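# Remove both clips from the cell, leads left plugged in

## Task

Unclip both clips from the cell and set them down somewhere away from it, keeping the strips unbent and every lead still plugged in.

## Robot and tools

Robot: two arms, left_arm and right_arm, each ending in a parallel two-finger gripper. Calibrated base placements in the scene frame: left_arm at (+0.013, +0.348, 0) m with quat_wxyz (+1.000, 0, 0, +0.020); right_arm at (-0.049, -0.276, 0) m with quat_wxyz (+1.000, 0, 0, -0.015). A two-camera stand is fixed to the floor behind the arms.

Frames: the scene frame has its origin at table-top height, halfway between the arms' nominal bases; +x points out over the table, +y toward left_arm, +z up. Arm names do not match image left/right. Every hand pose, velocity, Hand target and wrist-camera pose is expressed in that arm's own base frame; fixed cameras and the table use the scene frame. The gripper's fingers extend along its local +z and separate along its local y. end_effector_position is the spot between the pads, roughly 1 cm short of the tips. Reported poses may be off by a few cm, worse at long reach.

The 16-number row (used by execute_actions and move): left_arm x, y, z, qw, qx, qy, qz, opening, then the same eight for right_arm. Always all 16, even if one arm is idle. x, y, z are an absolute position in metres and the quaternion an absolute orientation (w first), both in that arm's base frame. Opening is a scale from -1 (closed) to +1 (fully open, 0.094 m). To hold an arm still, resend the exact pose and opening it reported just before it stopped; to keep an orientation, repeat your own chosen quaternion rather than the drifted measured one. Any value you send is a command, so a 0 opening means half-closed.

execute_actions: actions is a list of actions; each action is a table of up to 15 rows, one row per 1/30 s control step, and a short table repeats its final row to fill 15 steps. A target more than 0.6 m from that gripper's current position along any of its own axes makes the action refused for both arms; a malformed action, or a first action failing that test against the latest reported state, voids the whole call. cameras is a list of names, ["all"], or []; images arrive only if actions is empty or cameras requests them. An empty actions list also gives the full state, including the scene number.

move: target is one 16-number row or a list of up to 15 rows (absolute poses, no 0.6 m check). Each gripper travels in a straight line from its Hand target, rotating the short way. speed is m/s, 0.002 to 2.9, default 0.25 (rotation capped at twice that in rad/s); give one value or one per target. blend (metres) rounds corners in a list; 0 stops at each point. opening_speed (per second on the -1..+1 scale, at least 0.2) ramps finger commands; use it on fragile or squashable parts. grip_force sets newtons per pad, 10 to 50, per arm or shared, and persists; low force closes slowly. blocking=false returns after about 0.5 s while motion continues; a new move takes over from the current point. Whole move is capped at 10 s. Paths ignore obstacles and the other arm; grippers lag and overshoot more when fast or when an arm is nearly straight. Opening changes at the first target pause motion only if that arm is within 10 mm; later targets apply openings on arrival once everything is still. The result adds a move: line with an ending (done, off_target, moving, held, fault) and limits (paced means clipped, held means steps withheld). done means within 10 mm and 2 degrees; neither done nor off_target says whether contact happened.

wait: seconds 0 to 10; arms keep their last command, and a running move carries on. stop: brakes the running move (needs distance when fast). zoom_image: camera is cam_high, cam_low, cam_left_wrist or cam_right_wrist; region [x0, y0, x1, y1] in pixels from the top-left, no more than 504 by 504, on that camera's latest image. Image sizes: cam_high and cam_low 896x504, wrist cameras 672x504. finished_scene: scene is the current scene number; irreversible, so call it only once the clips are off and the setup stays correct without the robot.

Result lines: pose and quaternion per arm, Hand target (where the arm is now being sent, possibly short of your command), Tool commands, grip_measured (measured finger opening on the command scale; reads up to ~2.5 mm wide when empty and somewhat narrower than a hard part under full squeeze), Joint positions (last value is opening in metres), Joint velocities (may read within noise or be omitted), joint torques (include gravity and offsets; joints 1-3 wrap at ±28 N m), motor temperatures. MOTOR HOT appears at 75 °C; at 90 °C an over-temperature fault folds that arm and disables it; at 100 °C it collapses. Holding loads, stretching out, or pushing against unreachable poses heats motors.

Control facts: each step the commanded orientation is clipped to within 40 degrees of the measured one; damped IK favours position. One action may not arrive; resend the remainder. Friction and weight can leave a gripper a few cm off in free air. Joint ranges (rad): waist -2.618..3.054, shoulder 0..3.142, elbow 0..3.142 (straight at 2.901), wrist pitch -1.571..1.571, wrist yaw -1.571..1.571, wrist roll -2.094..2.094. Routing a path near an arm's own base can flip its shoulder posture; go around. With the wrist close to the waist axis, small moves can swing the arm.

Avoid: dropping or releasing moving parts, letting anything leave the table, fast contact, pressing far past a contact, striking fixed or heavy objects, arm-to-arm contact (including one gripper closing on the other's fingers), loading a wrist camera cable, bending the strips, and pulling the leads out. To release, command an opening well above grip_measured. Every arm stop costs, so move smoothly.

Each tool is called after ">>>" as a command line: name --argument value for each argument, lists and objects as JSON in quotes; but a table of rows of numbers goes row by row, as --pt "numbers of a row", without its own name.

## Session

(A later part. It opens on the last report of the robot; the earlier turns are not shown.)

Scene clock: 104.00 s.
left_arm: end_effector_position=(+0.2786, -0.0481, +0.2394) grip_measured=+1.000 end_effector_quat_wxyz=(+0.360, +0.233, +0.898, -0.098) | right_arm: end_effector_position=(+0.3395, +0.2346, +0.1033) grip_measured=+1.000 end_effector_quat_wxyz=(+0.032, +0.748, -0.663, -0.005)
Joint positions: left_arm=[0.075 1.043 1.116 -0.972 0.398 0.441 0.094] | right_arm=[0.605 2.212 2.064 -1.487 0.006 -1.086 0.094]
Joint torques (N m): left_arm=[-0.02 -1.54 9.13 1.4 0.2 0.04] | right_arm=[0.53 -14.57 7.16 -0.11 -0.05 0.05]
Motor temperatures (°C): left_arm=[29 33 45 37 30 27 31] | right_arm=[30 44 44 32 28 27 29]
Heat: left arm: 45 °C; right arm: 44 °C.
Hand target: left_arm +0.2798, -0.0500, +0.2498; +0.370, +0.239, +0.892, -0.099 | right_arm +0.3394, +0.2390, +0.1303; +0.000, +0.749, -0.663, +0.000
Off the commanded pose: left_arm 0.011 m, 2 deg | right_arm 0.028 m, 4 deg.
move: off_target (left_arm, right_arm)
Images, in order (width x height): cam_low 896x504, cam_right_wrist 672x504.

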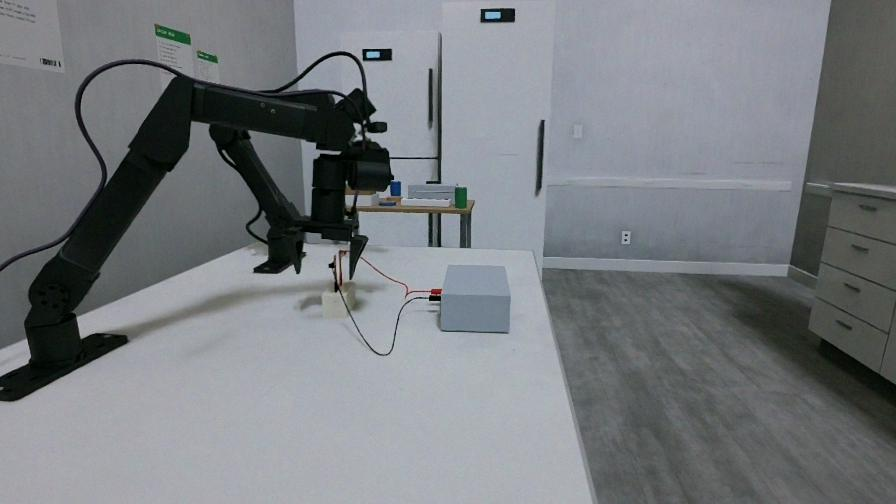

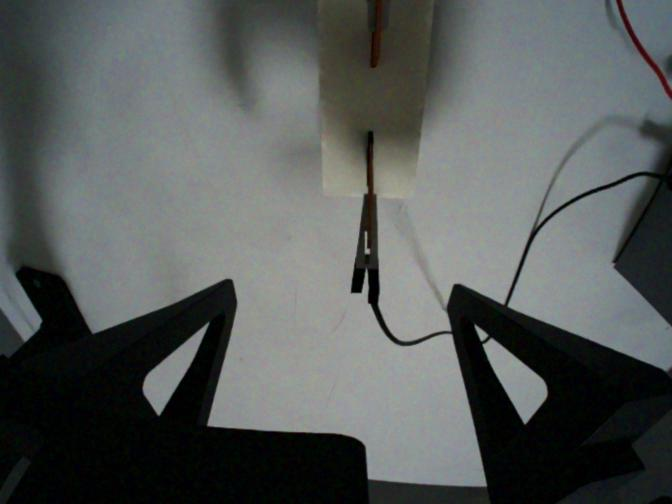

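>>> move --target '[0.28,-0.05,0.25,0.37,0.239,0.892,-0.099,1,0.344,0.245,0.142,0,-0.749,0.663,0,1]' --speed 0.1 --cameras '["cam_low","cam_right_wrist"]'

>>> zoom_image --camera "cam_low" --region '[280, 180, 420, 340]'

>>> zoom_image --camera "cam_right_wrist" --region '[220, 80, 460, 320]'

Scene clock: 110.43 s.
left_arm: end_effector_position=(+0.2786, -0.0481, +0.2394) grip_measured=+1.000 end_effector_quat_wxyz=(+0.360, +0.233, +0.898, -0.098) | right_arm: end_effector_position=(+0.3457, +0.2408, +0.1293) grip_measured=+1.000 end_effector_quat_wxyz=(+0.008, +0.748, -0.664, +0.001)
Joint positions: left_arm=[0.075 1.043 1.116 -0.972 0.398 0.441 0.094] | right_arm=[0.609 2.212 2.17 -1.544 0.006 -1.081 0.094]
Joint torques (N m): left_arm=[-0.06 -1.59 8.98 1.4 0.22 0.06] | right_arm=[0.65 -11.86 6.84 -0.06 -0.04 0.01]
Heat: left arm: 46 °C; right arm: 46 °C.
Hand target: left_arm +0.2798, -0.0500, +0.2498; +0.370, +0.239, +0.892, -0.099 | right_arm +0.3437, +0.2447, +0.1416; -0.005, +0.749, -0.663, +0.001
Off the commanded pose: left_arm 0.011 m, 2 deg | right_arm 0.014 m, 1 deg.
joint sent to its limit (right arm) — joint 4 (wrist pitch), lower limit. The joint targets still meet the commanded pose.
move: off_target (left_arm, right_arm)
Images, in order (width x height): cam_low 896x504, cam_right_wrist 672x504.

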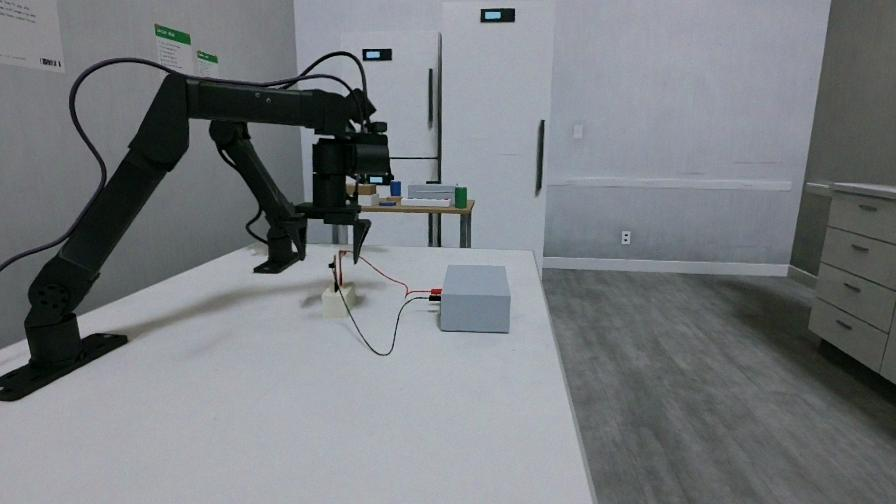

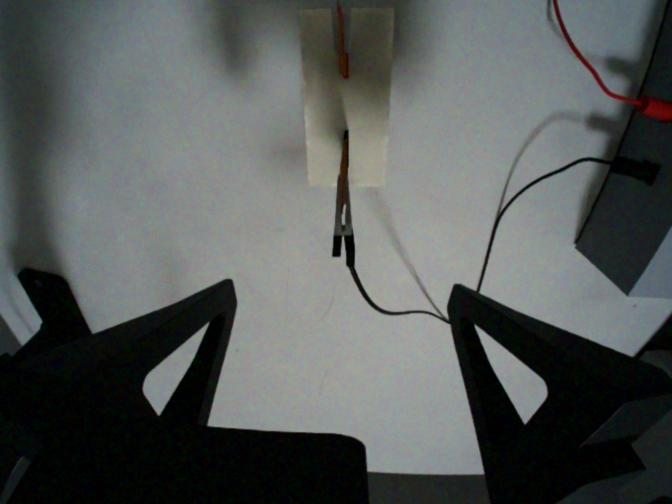

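Scaled by 3.150 from the camera's 896x504 image, which has a finer 1280x720 frame.

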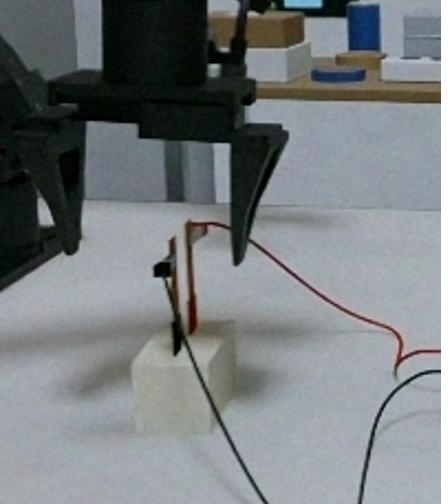

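Scaled by 2.100 from the camera's 672x504 image, which has a finer 960x720 frame.

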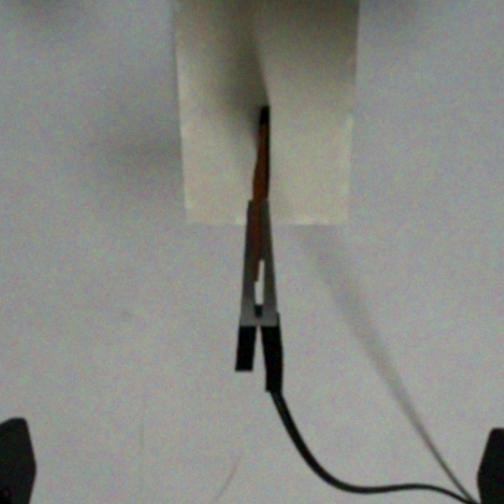

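>>> move --target '[0.28,-0.05,0.25,0.37,0.239,0.892,-0.099,1,0.342,0.246,0.125,0,-0.749,0.663,0,1]' --speed 0.1 --cameras '["cam_low","cam_right_wrist"]'

>>> zoom_image --camera "cam_low" --region '[280, 180, 420, 340]'

>>> zoom_image --camera "cam_right_wrist" --region '[220, 80, 460, 320]'

Scene clock: 117.30 s.
left_arm: end_effector_position=(+0.2786, -0.0481, +0.2394) grip_measured=+1.000 end_effector_quat_wxyz=(+0.360, +0.233, +0.898, -0.098) | right_arm: end_effector_position=(+0.3433, +0.2417, +0.1169) grip_measured=+1.000 end_effector_quat_wxyz=(+0.015, +0.748, -0.664, +0.000)
Joint positions: left_arm=[0.075 1.043 1.116 -0.972 0.398 0.441 0.094] | right_arm=[0.614 2.212 2.12 -1.508 0.006 -1.076 0.094]
Joint torques (N m): left_arm=[-0.09 -1.46 9.02 1.36 0.21 0.08] | right_arm=[0.57 -12.46 4.6 0.2 -0.04 0.01]
Heat: left arm: 46 °C; right arm: 46 °C.
Hand target: left_arm +0.2798, -0.0500, +0.2498; +0.370, +0.239, +0.892, -0.099 | right_arm +0.3419, +0.2460, +0.1249; +0.000, +0.749, -0.663, +0.000
Off the commanded pose: left_arm 0.011 m, 2 deg | right_arm 0.009 m, 2 deg.
move: off_target (left_arm)
Images, in order (width x height): cam_low 896x504, cam_right_wrist 672x504.

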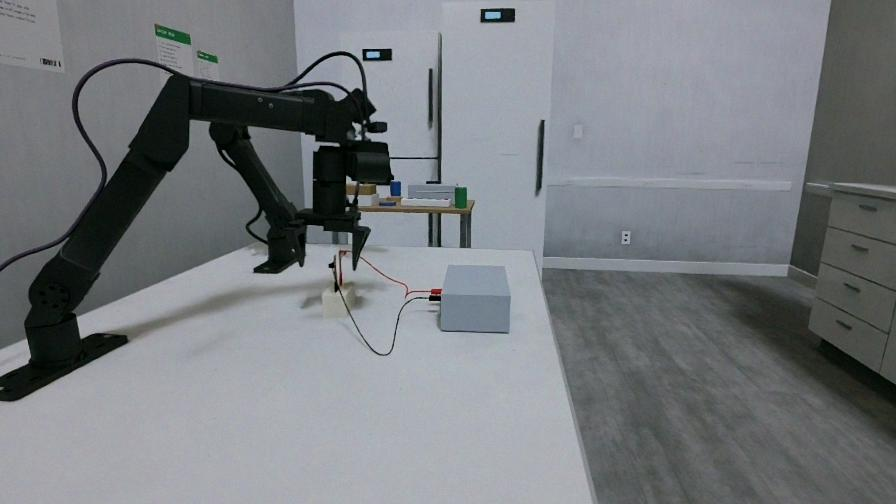

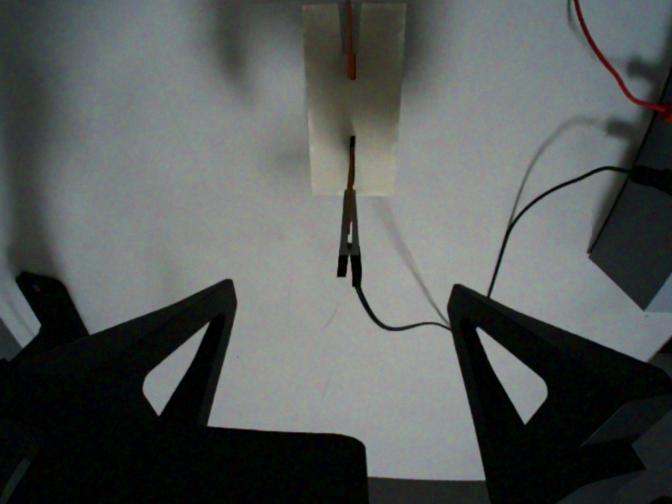

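Scaled by 3.150 from the camera's 896x504 image, which has a finer 1280x720 frame.

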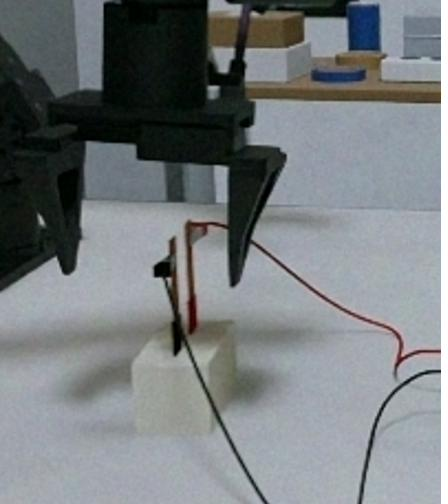

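Scaled by 2.100 from the camera's 672x504 image, which has a finer 960x720 frame.

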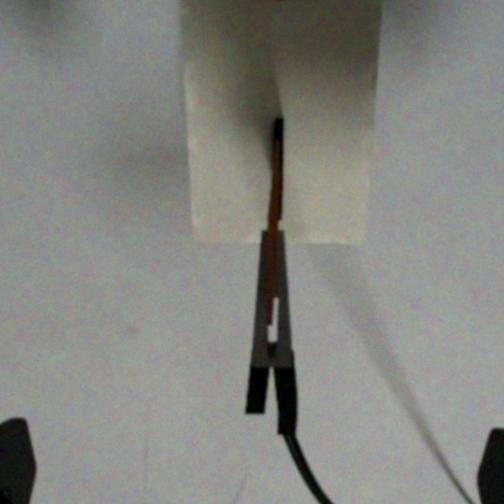

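>>> move --target '[0.28,-0.05,0.25,0.37,0.239,0.892,-0.099,1,0.344,0.250,0.117,0,-0.749,0.663,0,1]' --speed 0.1 --cameras '["cam_low","cam_right_wrist"]'

>>> zoom_image --camera "cam_low" --region '[280, 180, 420, 340]'

>>> zoom_image --camera "cam_right_wrist" --region '[220, 80, 460, 320]'

Scene clock: 123.30 s.
left_arm: end_effector_position=(+0.2786, -0.0481, +0.2394) grip_measured=+1.000 end_effector_quat_wxyz=(+0.360, +0.233, +0.898, -0.098) | right_arm: end_effector_position=(+0.3454, +0.2458, +0.1148) grip_measured=+1.000 end_effector_quat_wxyz=(+0.008, +0.748, -0.664, +0.001)
Joint positions: left_arm=[0.075 1.043 1.116 -0.972 0.398 0.441 0.094] | right_arm=[0.619 2.212 2.112 -1.485 0.006 -1.071 0.094]
Joint torques (N m): left_arm=[-0.02 -1.43 9.09 1.42 0.22 0.06] | right_arm=[0.75 -11.38 4.63 0.23 -0.05 0.01]
Heat: left arm: 46 °C; right arm: 46 °C.
Hand target: left_arm +0.2798, -0.0500, +0.2498; +0.370, +0.239, +0.892, -0.099 | right_arm +0.3439, +0.2500, +0.1170; +0.000, +0.749, -0.663, +0.000
Off the commanded pose: left_arm 0.011 m, 2 deg | right_arm 0.005 m, 1 deg.
move: off_target (left_arm)
Images, in order (width x height): cam_low 896x504, cam_right_wrist 672x504.

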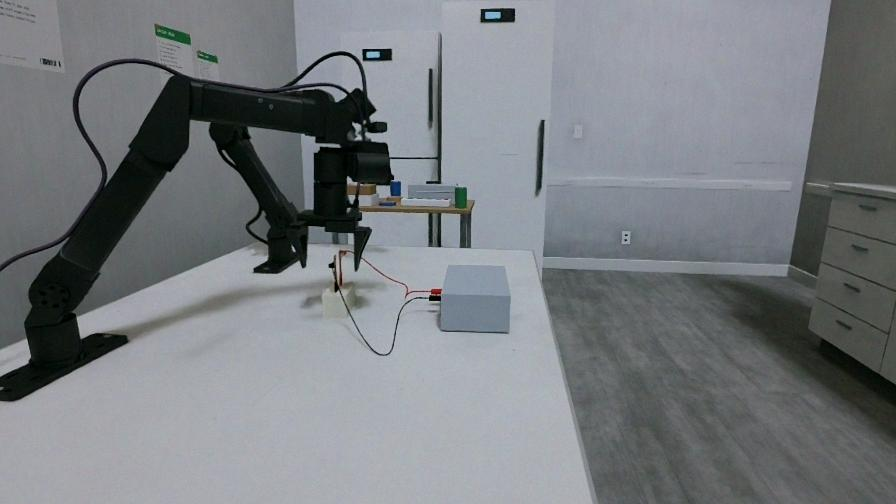

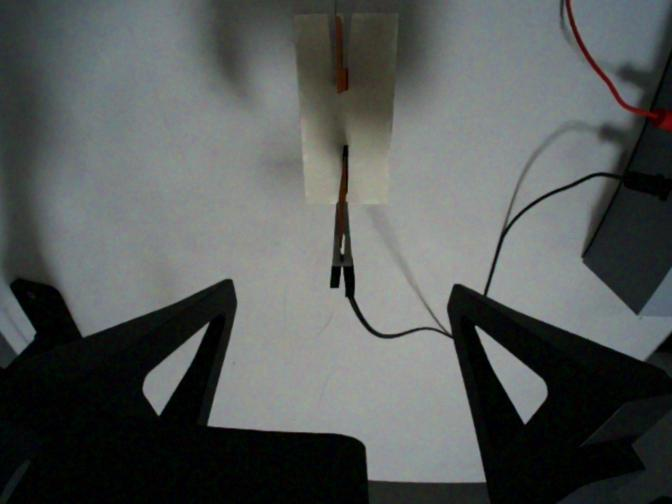

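Scaled by 3.150 from the camera's 896x504 image, which has a finer 1280x720 frame.

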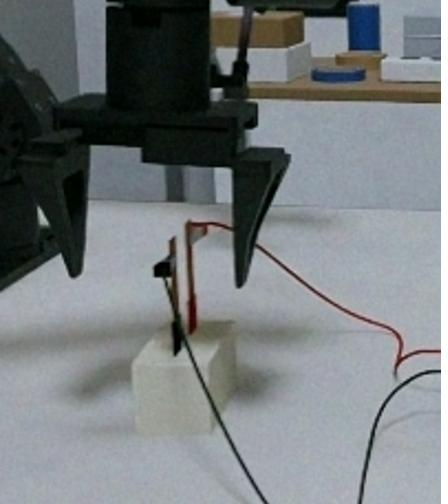

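Scaled by 2.100 from the camera's 672x504 image, which has a finer 960x720 frame.

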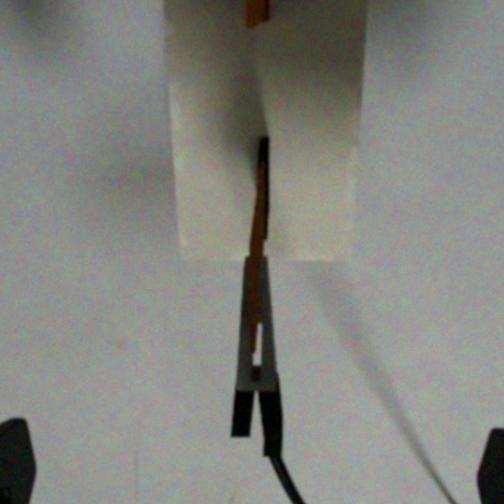

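>>> move --pt "0.28 -0.05 0.25 0.37 0.239 0.892 -0.099 1 0.344 0.2505 0.111 0 -0.749 0.663 0 1" --pt "0.28 -0.05 0.25 0.37 0.239 0.892 -0.099 1 0.344 0.2505 0.111 0 -0.749 0.663 0 -0.45" --speed 0.1 --cameras '["cam_low","cam_right_wrist"]'

>>> zoom_image --camera "cam_low" --region '[280, 180, 420, 340]'

>>> zoom_image --camera "cam_right_wrist" --region '[220, 80, 460, 320]'

Scene clock: 130.90 s.
left_arm: end_effector_position=(+0.2786, -0.0481, +0.2394) grip_measured=+1.000 end_effector_quat_wxyz=(+0.360, +0.233, +0.898, -0.098) | right_arm: end_effector_position=(+0.3457, +0.2459, +0.1078) grip_measured=-0.449 end_effector_quat_wxyz=(+0.009, +0.747, -0.664, +0.001)
Joint positions: left_arm=[0.075 1.043 1.116 -0.972 0.398 0.441 0.094] | right_arm=[0.619 2.212 2.084 -1.459 0.006 -1.069 0.026]
Joint torques (N m): left_arm=[0.01 -1.54 9.05 1.4 0.24 0.04] | right_arm=[0.81 -11.58 4.62 0.22 -0.04 -0.01]
Heat: left arm: 46 °C; right arm: 46 °C.
Hand target: left_arm +0.2798, -0.0500, +0.2498; +0.370, +0.239, +0.892, -0.099 | right_arm +0.3439, +0.2505, +0.1109; +0.000, +0.749, -0.663, +0.000
Off the commanded pose: left_arm 0.011 m, 2 deg | right_arm 0.006 m, 1 deg.
move: off_target (left_arm)
Images, in order (width x height): cam_low 896x504, cam_right_wrist 672x504.

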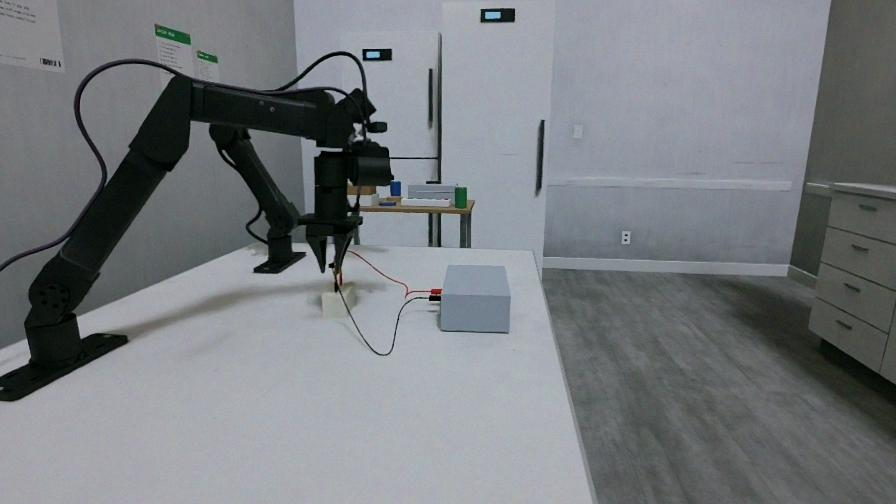

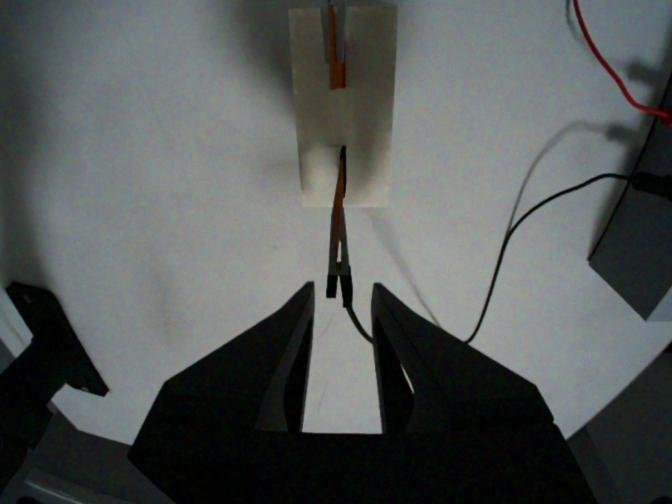

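Scaled by 3.150 from the camera's 896x504 image, which has a finer 1280x720 frame.

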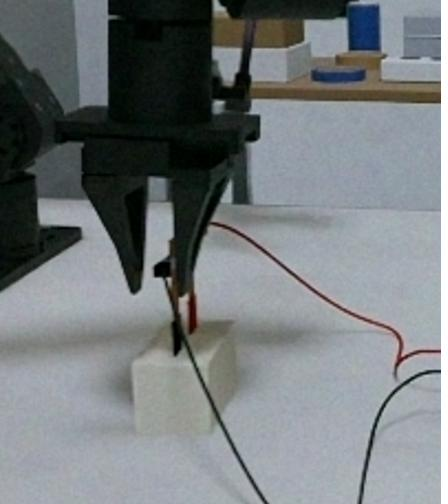

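Scaled by 2.100 from the camera's 672x504 image, which has a finer 960x720 frame.

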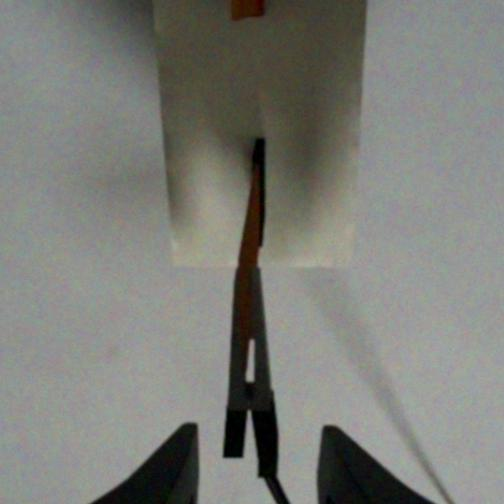

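>>> move --pt "0.28 -0.05 0.25 0.37 0.239 0.892 -0.099 1 0.342 0.2555 0.111 0 -0.749 0.663 0 -0.45" --pt "0.28 -0.05 0.25 0.37 0.239 0.892 -0.099 1 0.342 0.2555 0.111 0 -0.749 0.663 0 -0.72" --speed 0.05 --opening_speed 0.3 --cameras '["cam_low","cam_right_wrist"]'

>>> zoom_image --camera "cam_low" --region '[280, 180, 420, 340]'

>>> zoom_image --camera "cam_right_wrist" --region '[220, 80, 460, 320]'

Scene clock: 139.67 s.
left_arm: end_effector_position=(+0.2786, -0.0481, +0.2394) grip_measured=+1.000 end_effector_quat_wxyz=(+0.360, +0.233, +0.898, -0.098) | right_arm: end_effector_position=(+0.3426, +0.2505, +0.1078) grip_measured=-0.719 end_effector_quat_wxyz=(+0.008, +0.748, -0.664, +0.001)
Joint positions: left_arm=[0.075 1.043 1.116 -0.972 0.398 0.441 0.094] | right_arm=[0.632 2.212 2.084 -1.458 0.006 -1.058 0.013]
Joint torques (N m): left_arm=[-0.01 -1.5 9.09 1.39 0.23 0.04] | right_arm=[0.72 -11.1 5.37 0.16 -0.05 0.02]
Heat: left arm: 46 °C; right arm: 46 °C.
Hand target: left_arm +0.2798, -0.0500, +0.2498; +0.370, +0.239, +0.892, -0.099 | right_arm +0.3420, +0.2554, +0.1109; +0.000, +0.749, -0.663, +0.000
Off the commanded pose: left_arm 0.011 m, 2 deg | right_arm 0.006 m, 1 deg.
move: off_target (left_arm)
Images, in order (width x height): cam_low 896x504, cam_right_wrist 672x504.

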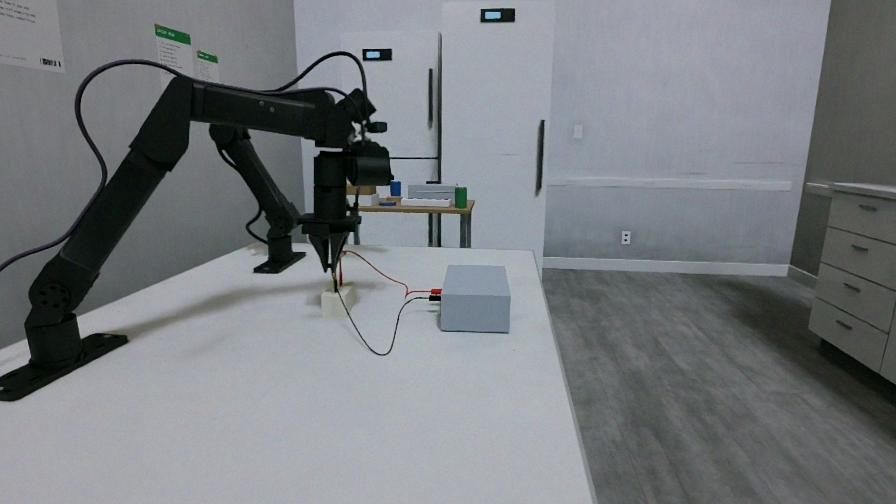

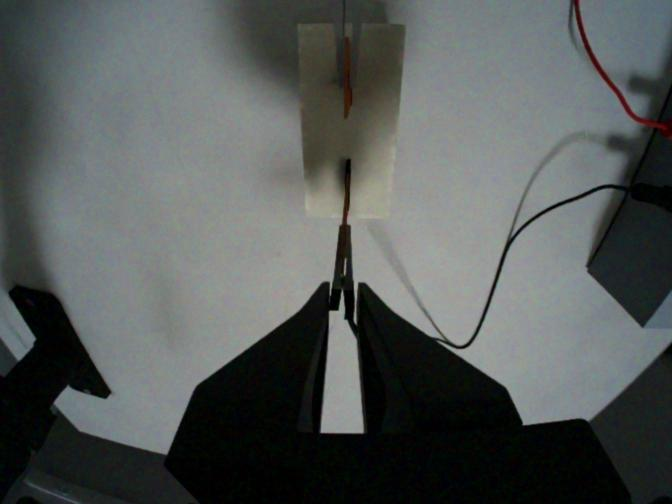

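Scaled by 3.150 from the camera's 896x504 image, which has a finer 1280x720 frame.

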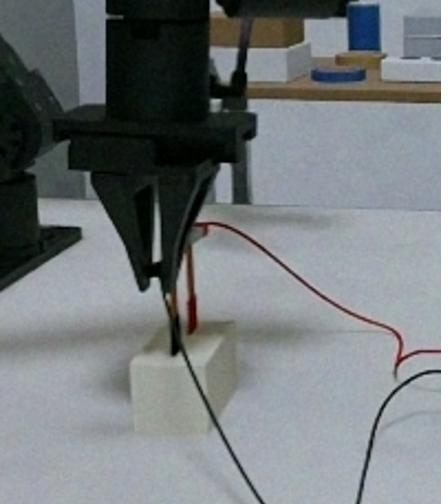

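Scaled by 2.100 from the camera's 672x504 image, which has a finer 960x720 frame.

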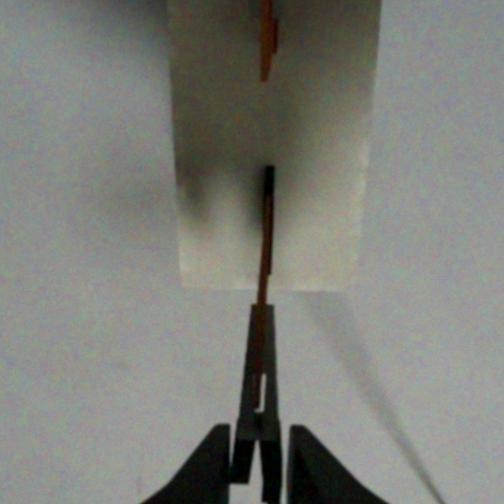

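>>> move --target '[0.28,-0.05,0.25,0.37,0.239,0.892,-0.099,1,0.3415,0.2555,0.111,0,-0.749,0.663,0,-0.92]' --speed 0.05 --opening_speed 0.2 --cameras '["cam_low","cam_right_wrist"]'

>>> zoom_image --camera "cam_right_wrist" --region '[270, 180, 410, 330]'

Scene clock: 146.13 s.
left_arm: end_effector_position=(+0.2786, -0.0481, +0.2394) grip_measured=+1.000 end_effector_quat_wxyz=(+0.360, +0.233, +0.898, -0.098) | right_arm: end_effector_position=(+0.3426, +0.2505, +0.1078) grip_measured=-0.855 end_effector_quat_wxyz=(+0.008, +0.747, -0.664, +0.001)
Joint positions: left_arm=[0.075 1.043 1.116 -0.972 0.398 0.441 0.094] | right_arm=[0.632 2.212 2.084 -1.458 0.006 -1.057 0.007]
Joint torques (N m): left_arm=[0.09 -1.51 9.01 1.39 0.25 0.07] | right_arm=[0.76 -11.23 5.18 0.18 -0.04 0]
Heat: left arm: 46 °C; right arm: 46 °C.
Hand target: left_arm +0.2798, -0.0500, +0.2498; +0.370, +0.239, +0.892, -0.099 | right_arm +0.3415, +0.2554, +0.1109; +0.000, +0.749, -0.663, +0.000
Off the commanded pose: left_arm 0.011 m, 2 deg | right_arm 0.006 m, 1 deg.
move: off_target (left_arm)
Images, in order (width x height): cam_low 896x504, cam_right_wrist 672x504.

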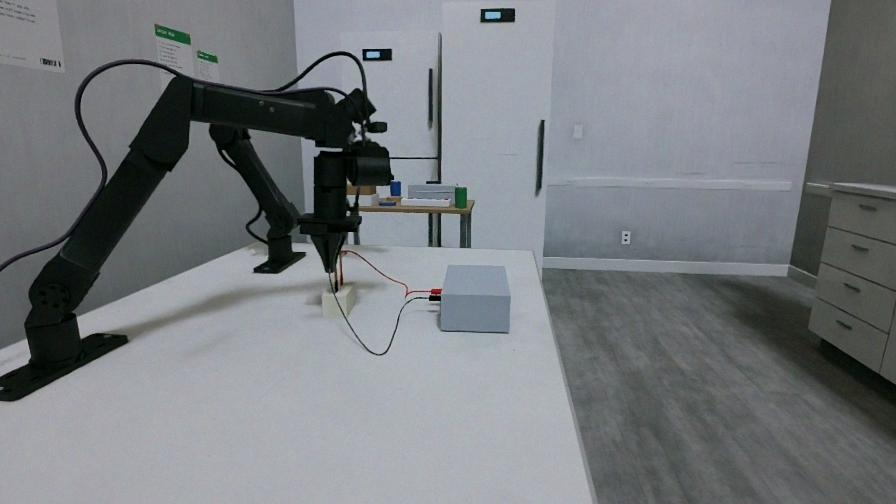

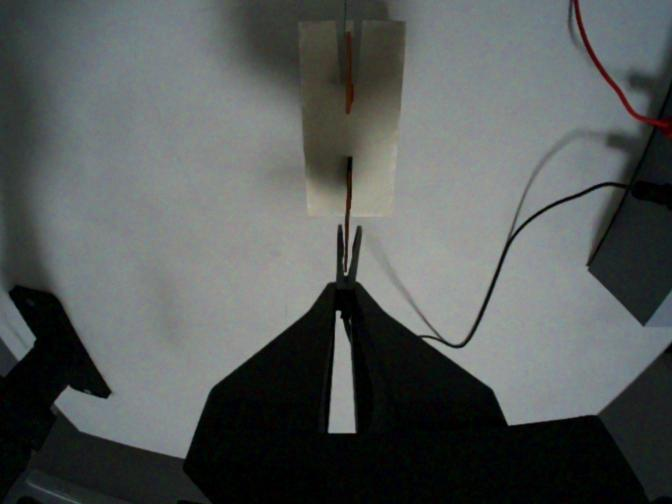

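Scaled by 3.360 from the camera's 672x504 image, which has a finer 960x720 frame.

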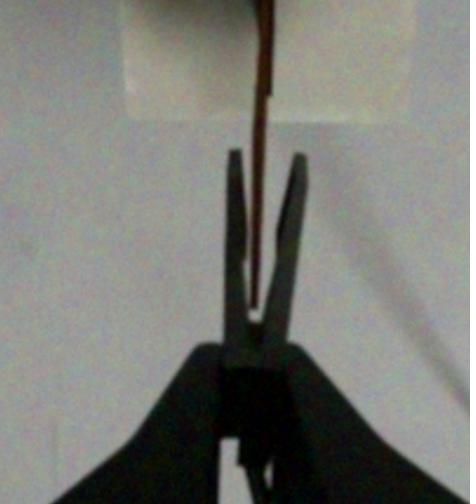

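>>> move --target '[0.28,-0.05,0.25,0.37,0.239,0.892,-0.099,1,0.345,0.230,0.111,0,-0.749,0.663,0,-0.92]' --speed 0.04 --cameras '["cam_low","cam_right_wrist"]'

>>> zoom_image --camera "cam_right_wrist" --region '[270, 130, 430, 330]'

Scene clock: 151.07 s.
left_arm: end_effector_position=(+0.2786, -0.0481, +0.2394) grip_measured=+1.000 end_effector_quat_wxyz=(+0.360, +0.233, +0.898, -0.098) | right_arm: end_effector_position=(+0.3427, +0.2289, +0.0923) grip_measured=-0.855 end_effector_quat_wxyz=(+0.028, +0.747, -0.664, -0.004)
Joint positions: left_arm=[0.075 1.043 1.116 -0.972 0.398 0.441 0.094] | right_arm=[0.589 2.196 1.994 -1.426 0.006 -1.099 0.007]
Joint torques (N m): left_arm=[-0.02 -1.55 9.11 1.42 0.24 0.04] | right_arm=[-0.42 -14.42 4.7 0.18 -0.04 -0.11]
Heat: left arm: 46 °C; right arm: 46 °C.
Hand target: left_arm +0.2798, -0.0500, +0.2498; +0.370, +0.239, +0.892, -0.099 | right_arm +0.3448, +0.2299, +0.1108; +0.000, +0.749, -0.663, +0.000
Off the commanded pose: left_arm 0.011 m, 2 deg | right_arm 0.019 m, 3 deg.
move: off_target (left_arm, right_arm)
Images, in order (width x height): cam_low 896x504, cam_right_wrist 672x504.

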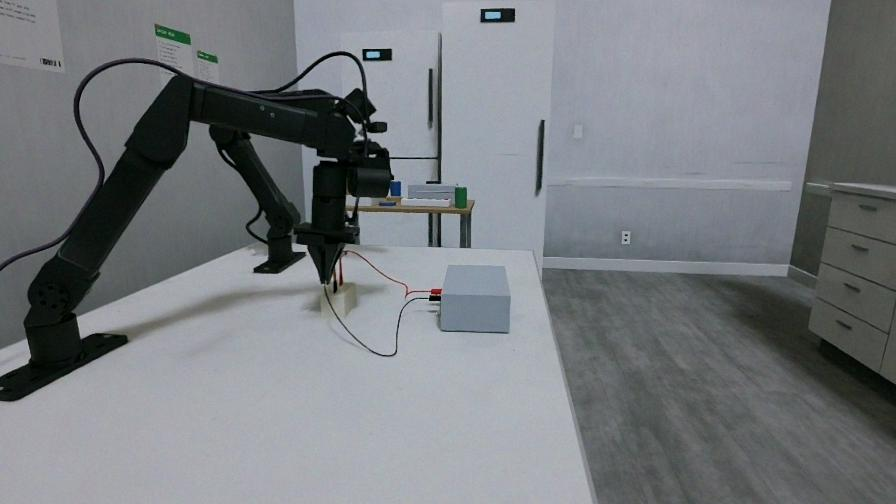

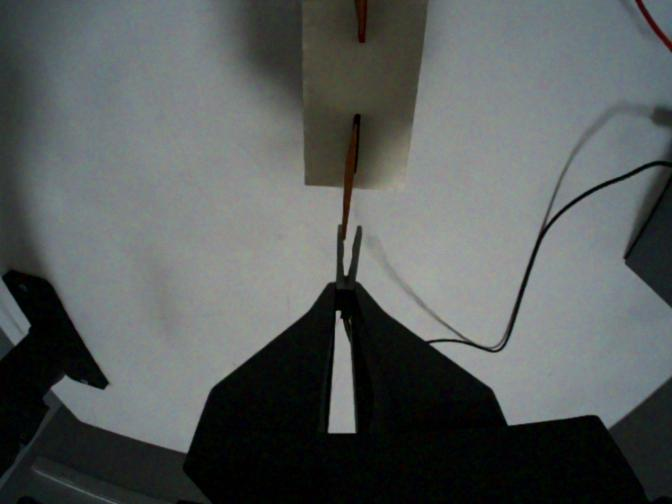

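Scaled by 2.520 from the camera's 672x504 image, which has a finer 960x720 frame.

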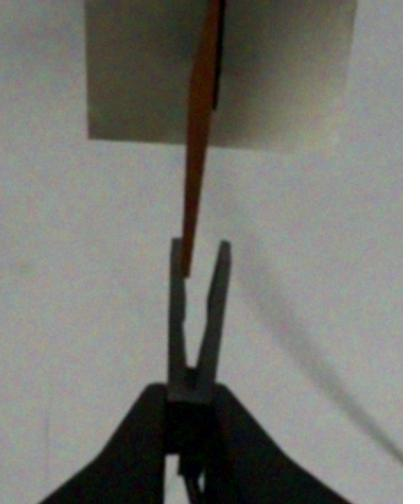

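>>> move --target '[0.28,-0.05,0.25,0.37,0.239,0.892,-0.099,1,0.343,0.205,0.115,0,-0.749,0.663,0,-0.92]' --speed 0.05 --cameras '["cam_low","cam_right_wrist"]'

>>> zoom_image --camera "cam_low" --region '[280, 180, 420, 340]'

Scene clock: 155.83 s.
left_arm: end_effector_position=(+0.2786, -0.0481, +0.2394) grip_measured=+1.000 end_effector_quat_wxyz=(+0.360, +0.233, +0.898, -0.098) | right_arm: end_effector_position=(+0.3418, +0.2041, +0.0987) grip_measured=-0.855 end_effector_quat_wxyz=(+0.026, +0.747, -0.664, -0.005)
Joint positions: left_arm=[0.075 1.043 1.116 -0.972 0.398 0.441 0.094] | right_arm=[0.539 2.125 1.908 -1.405 0.007 -1.148 0.007]
Joint torques (N m): left_arm=[-0.03 -1.36 9.02 1.42 0.23 0.05] | right_arm=[-0.28 -13.7 4.55 0.14 -0.04 -0.13]
Heat: left arm: 46 °C; right arm: 48 °C.
Hand target: left_arm +0.2798, -0.0500, +0.2498; +0.370, +0.239, +0.892, -0.099 | right_arm +0.3428, +0.2048, +0.1148; +0.000, +0.749, -0.663, +0.000
Off the commanded pose: left_arm 0.011 m, 2 deg | right_arm 0.016 m, 3 deg.
move: off_target (left_arm, right_arm)
Images, in order (width x height): cam_low 896x504, cam_right_wrist 672x504.

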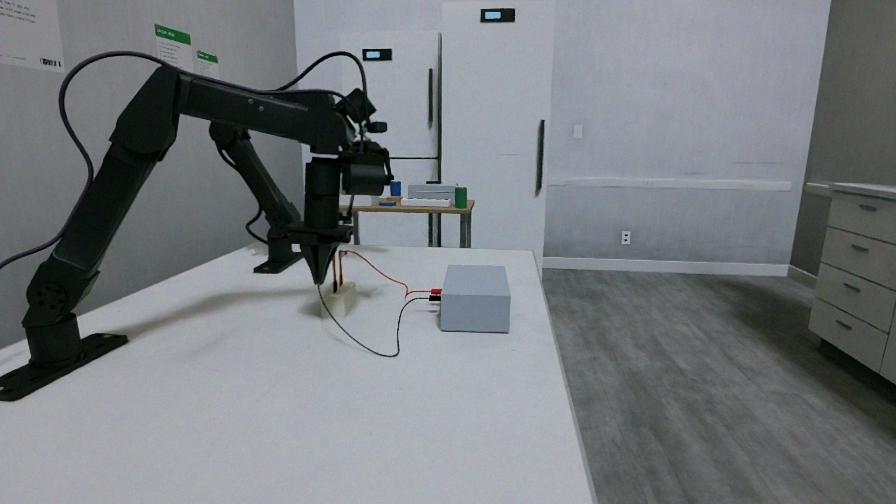

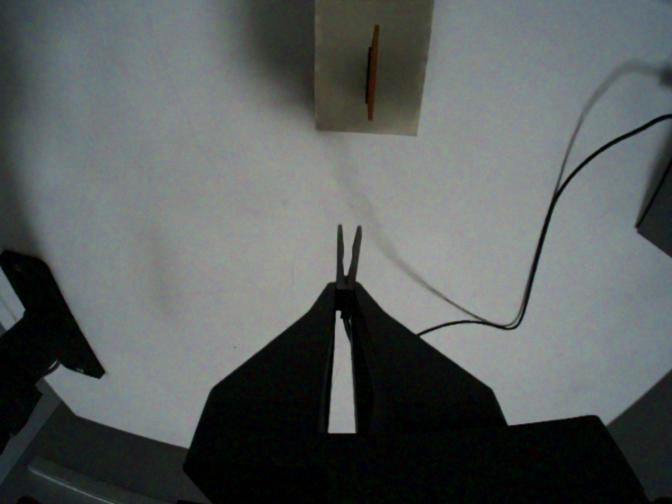

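Scaled by 3.150 from the camera's 896x504 image, which has a finer 1280x720 frame.

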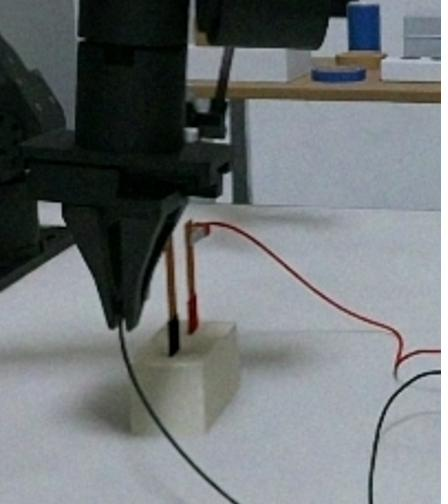

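>>> move --target '[0.28,-0.05,0.25,0.37,0.239,0.892,-0.099,1,0.36,0.145,0.055,0,-0.749,0.663,0,-0.92]' --speed 0.12 --cameras '["cam_high","cam_low"]'

Scene clock: 160.77 s.
left_arm: end_effector_position=(+0.2786, -0.0481, +0.2394) grip_measured=+1.000 end_effector_quat_wxyz=(+0.360, +0.233, +0.898, -0.098) | right_arm: end_effector_position=(+0.3561, +0.1433, +0.0381) grip_measured=-0.855 end_effector_quat_wxyz=(+0.026, +0.747, -0.664, -0.009)
Joint positions: left_arm=[0.075 1.043 1.116 -0.972 0.398 0.441 0.094] | right_arm=[0.383 2.096 1.621 -1.151 0.007 -1.304 0.007]
Joint torques (N m): left_arm=[-0.06 -1.44 9.07 1.39 0.27 0.1] | right_arm=[-0.24 -13.52 4.45 0.15 -0.04 -0.11]
Heat: left arm: 46 °C; right arm: 47 °C.
Hand target: left_arm +0.2798, -0.0500, +0.2498; +0.370, +0.239, +0.892, -0.099 | right_arm +0.3598, +0.1449, +0.0547; +0.000, +0.749, -0.663, +0.000
Off the commanded pose: left_arm 0.011 m, 2 deg | right_arm 0.017 m, 3 deg.
move: off_target (left_arm, right_arm)
Images, in order (width x height): cam_high 896x504, cam_low 896x504.

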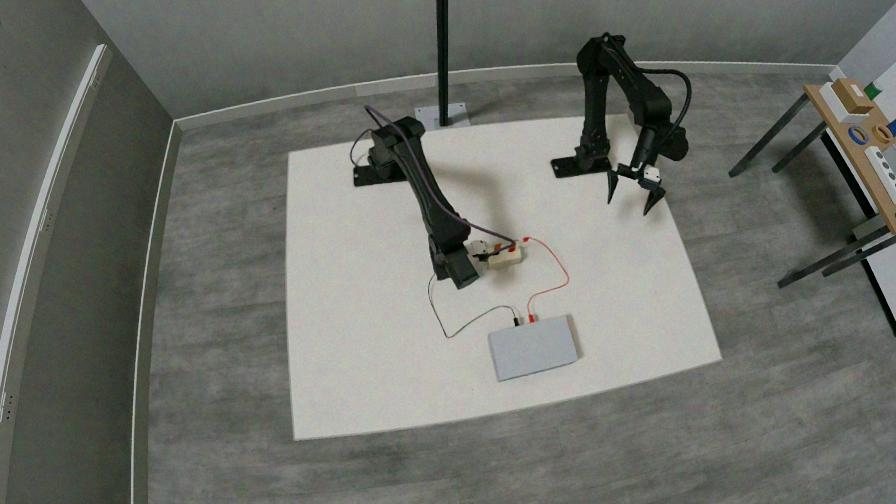

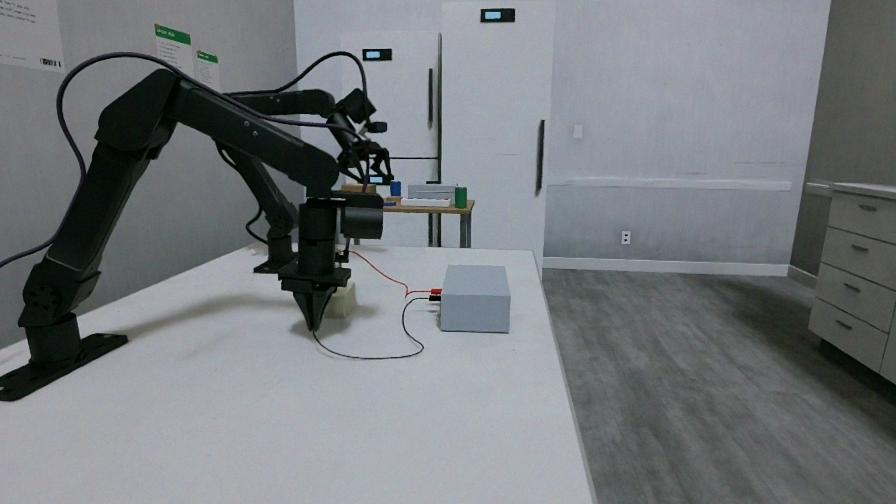

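>>> move --pt "0.28 -0.05 0.25 0.37 0.239 0.892 -0.099 1 0.36 0.09 0.08 0 -0.749 0.663 0 -0.92" --pt "0.28 -0.05 0.25 0.37 0.239 0.892 -0.099 1 0.36 0.07 0.050 0 -0.749 0.663 0 -0.92" --speed 0.15 --cameras '["cam_high","cam_low","cam_right_wrist"]'

>>> zoom_image --camera "cam_low" --region '[260, 220, 440, 370]'

Scene clock: 167.33 s.
left_arm: end_effector_position=(+0.2786, -0.0481, +0.2394) grip_measured=+1.000 end_effector_quat_wxyz=(+0.360, +0.233, +0.898, -0.098) | right_arm: end_effector_position=(+0.3572, +0.0680, +0.0400) grip_measured=-0.855 end_effector_quat_wxyz=(+0.018, +0.747, -0.665, -0.007)
Joint positions: left_arm=[0.075 1.043 1.116 -0.972 0.398 0.441 0.094] | right_arm=[0.19 2.001 1.488 -1.094 0.01 -1.496 0.007]
Joint torques (N m): left_arm=[0.08 -1.59 9.1 1.4 0.27 0.05] | right_arm=[0.25 -11.37 4.62 0.11 -0.09 -0.07]
Heat: left arm: 47 °C; right arm: 47 °C.
Hand target: left_arm +0.2798, -0.0500, +0.2498; +0.370, +0.239, +0.892, -0.099 | right_arm +0.3599, +0.0700, +0.0499; +0.000, +0.749, -0.663, +0.000
Off the commanded pose: left_arm 0.011 m, 2 deg | right_arm 0.011 m, 2 deg.
move: off_target (left_arm, right_arm)
Images, in order (width x height): cam_high 896x504, cam_low 896x504, cam_right_wrist 672x504.

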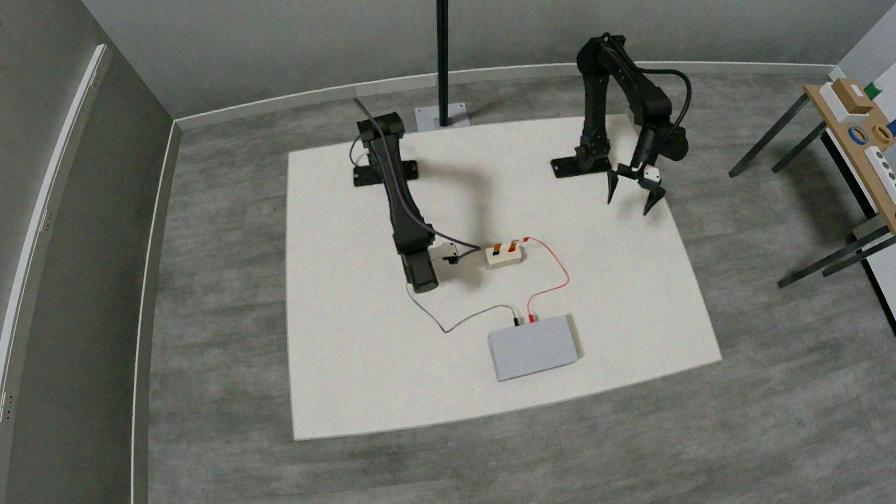

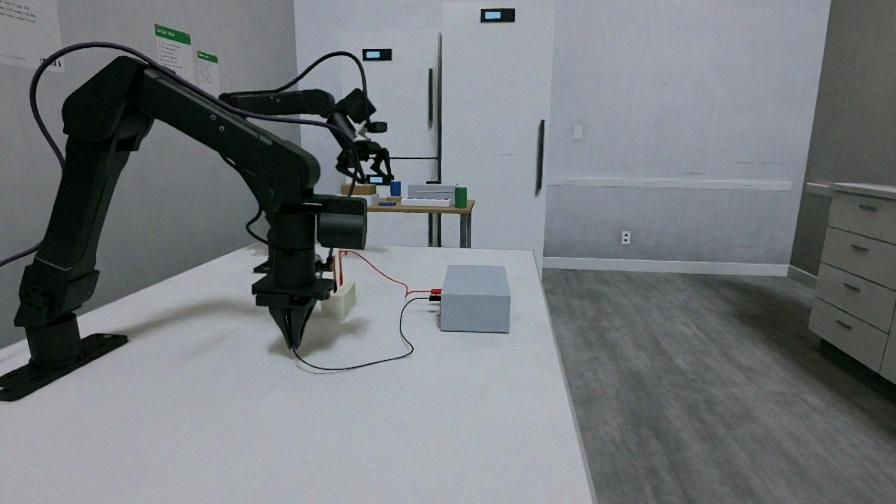

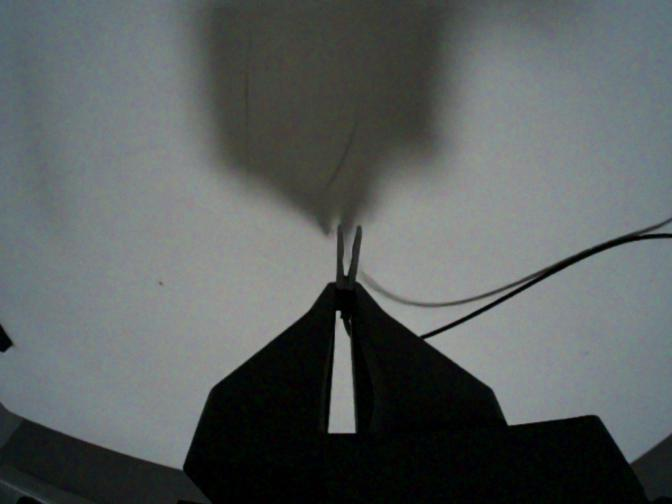

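Scaled by 2.800 from the camera's 896x504 image, which has a finer 1280x720 frame.

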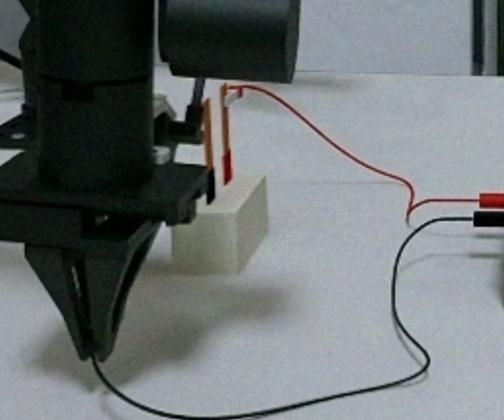

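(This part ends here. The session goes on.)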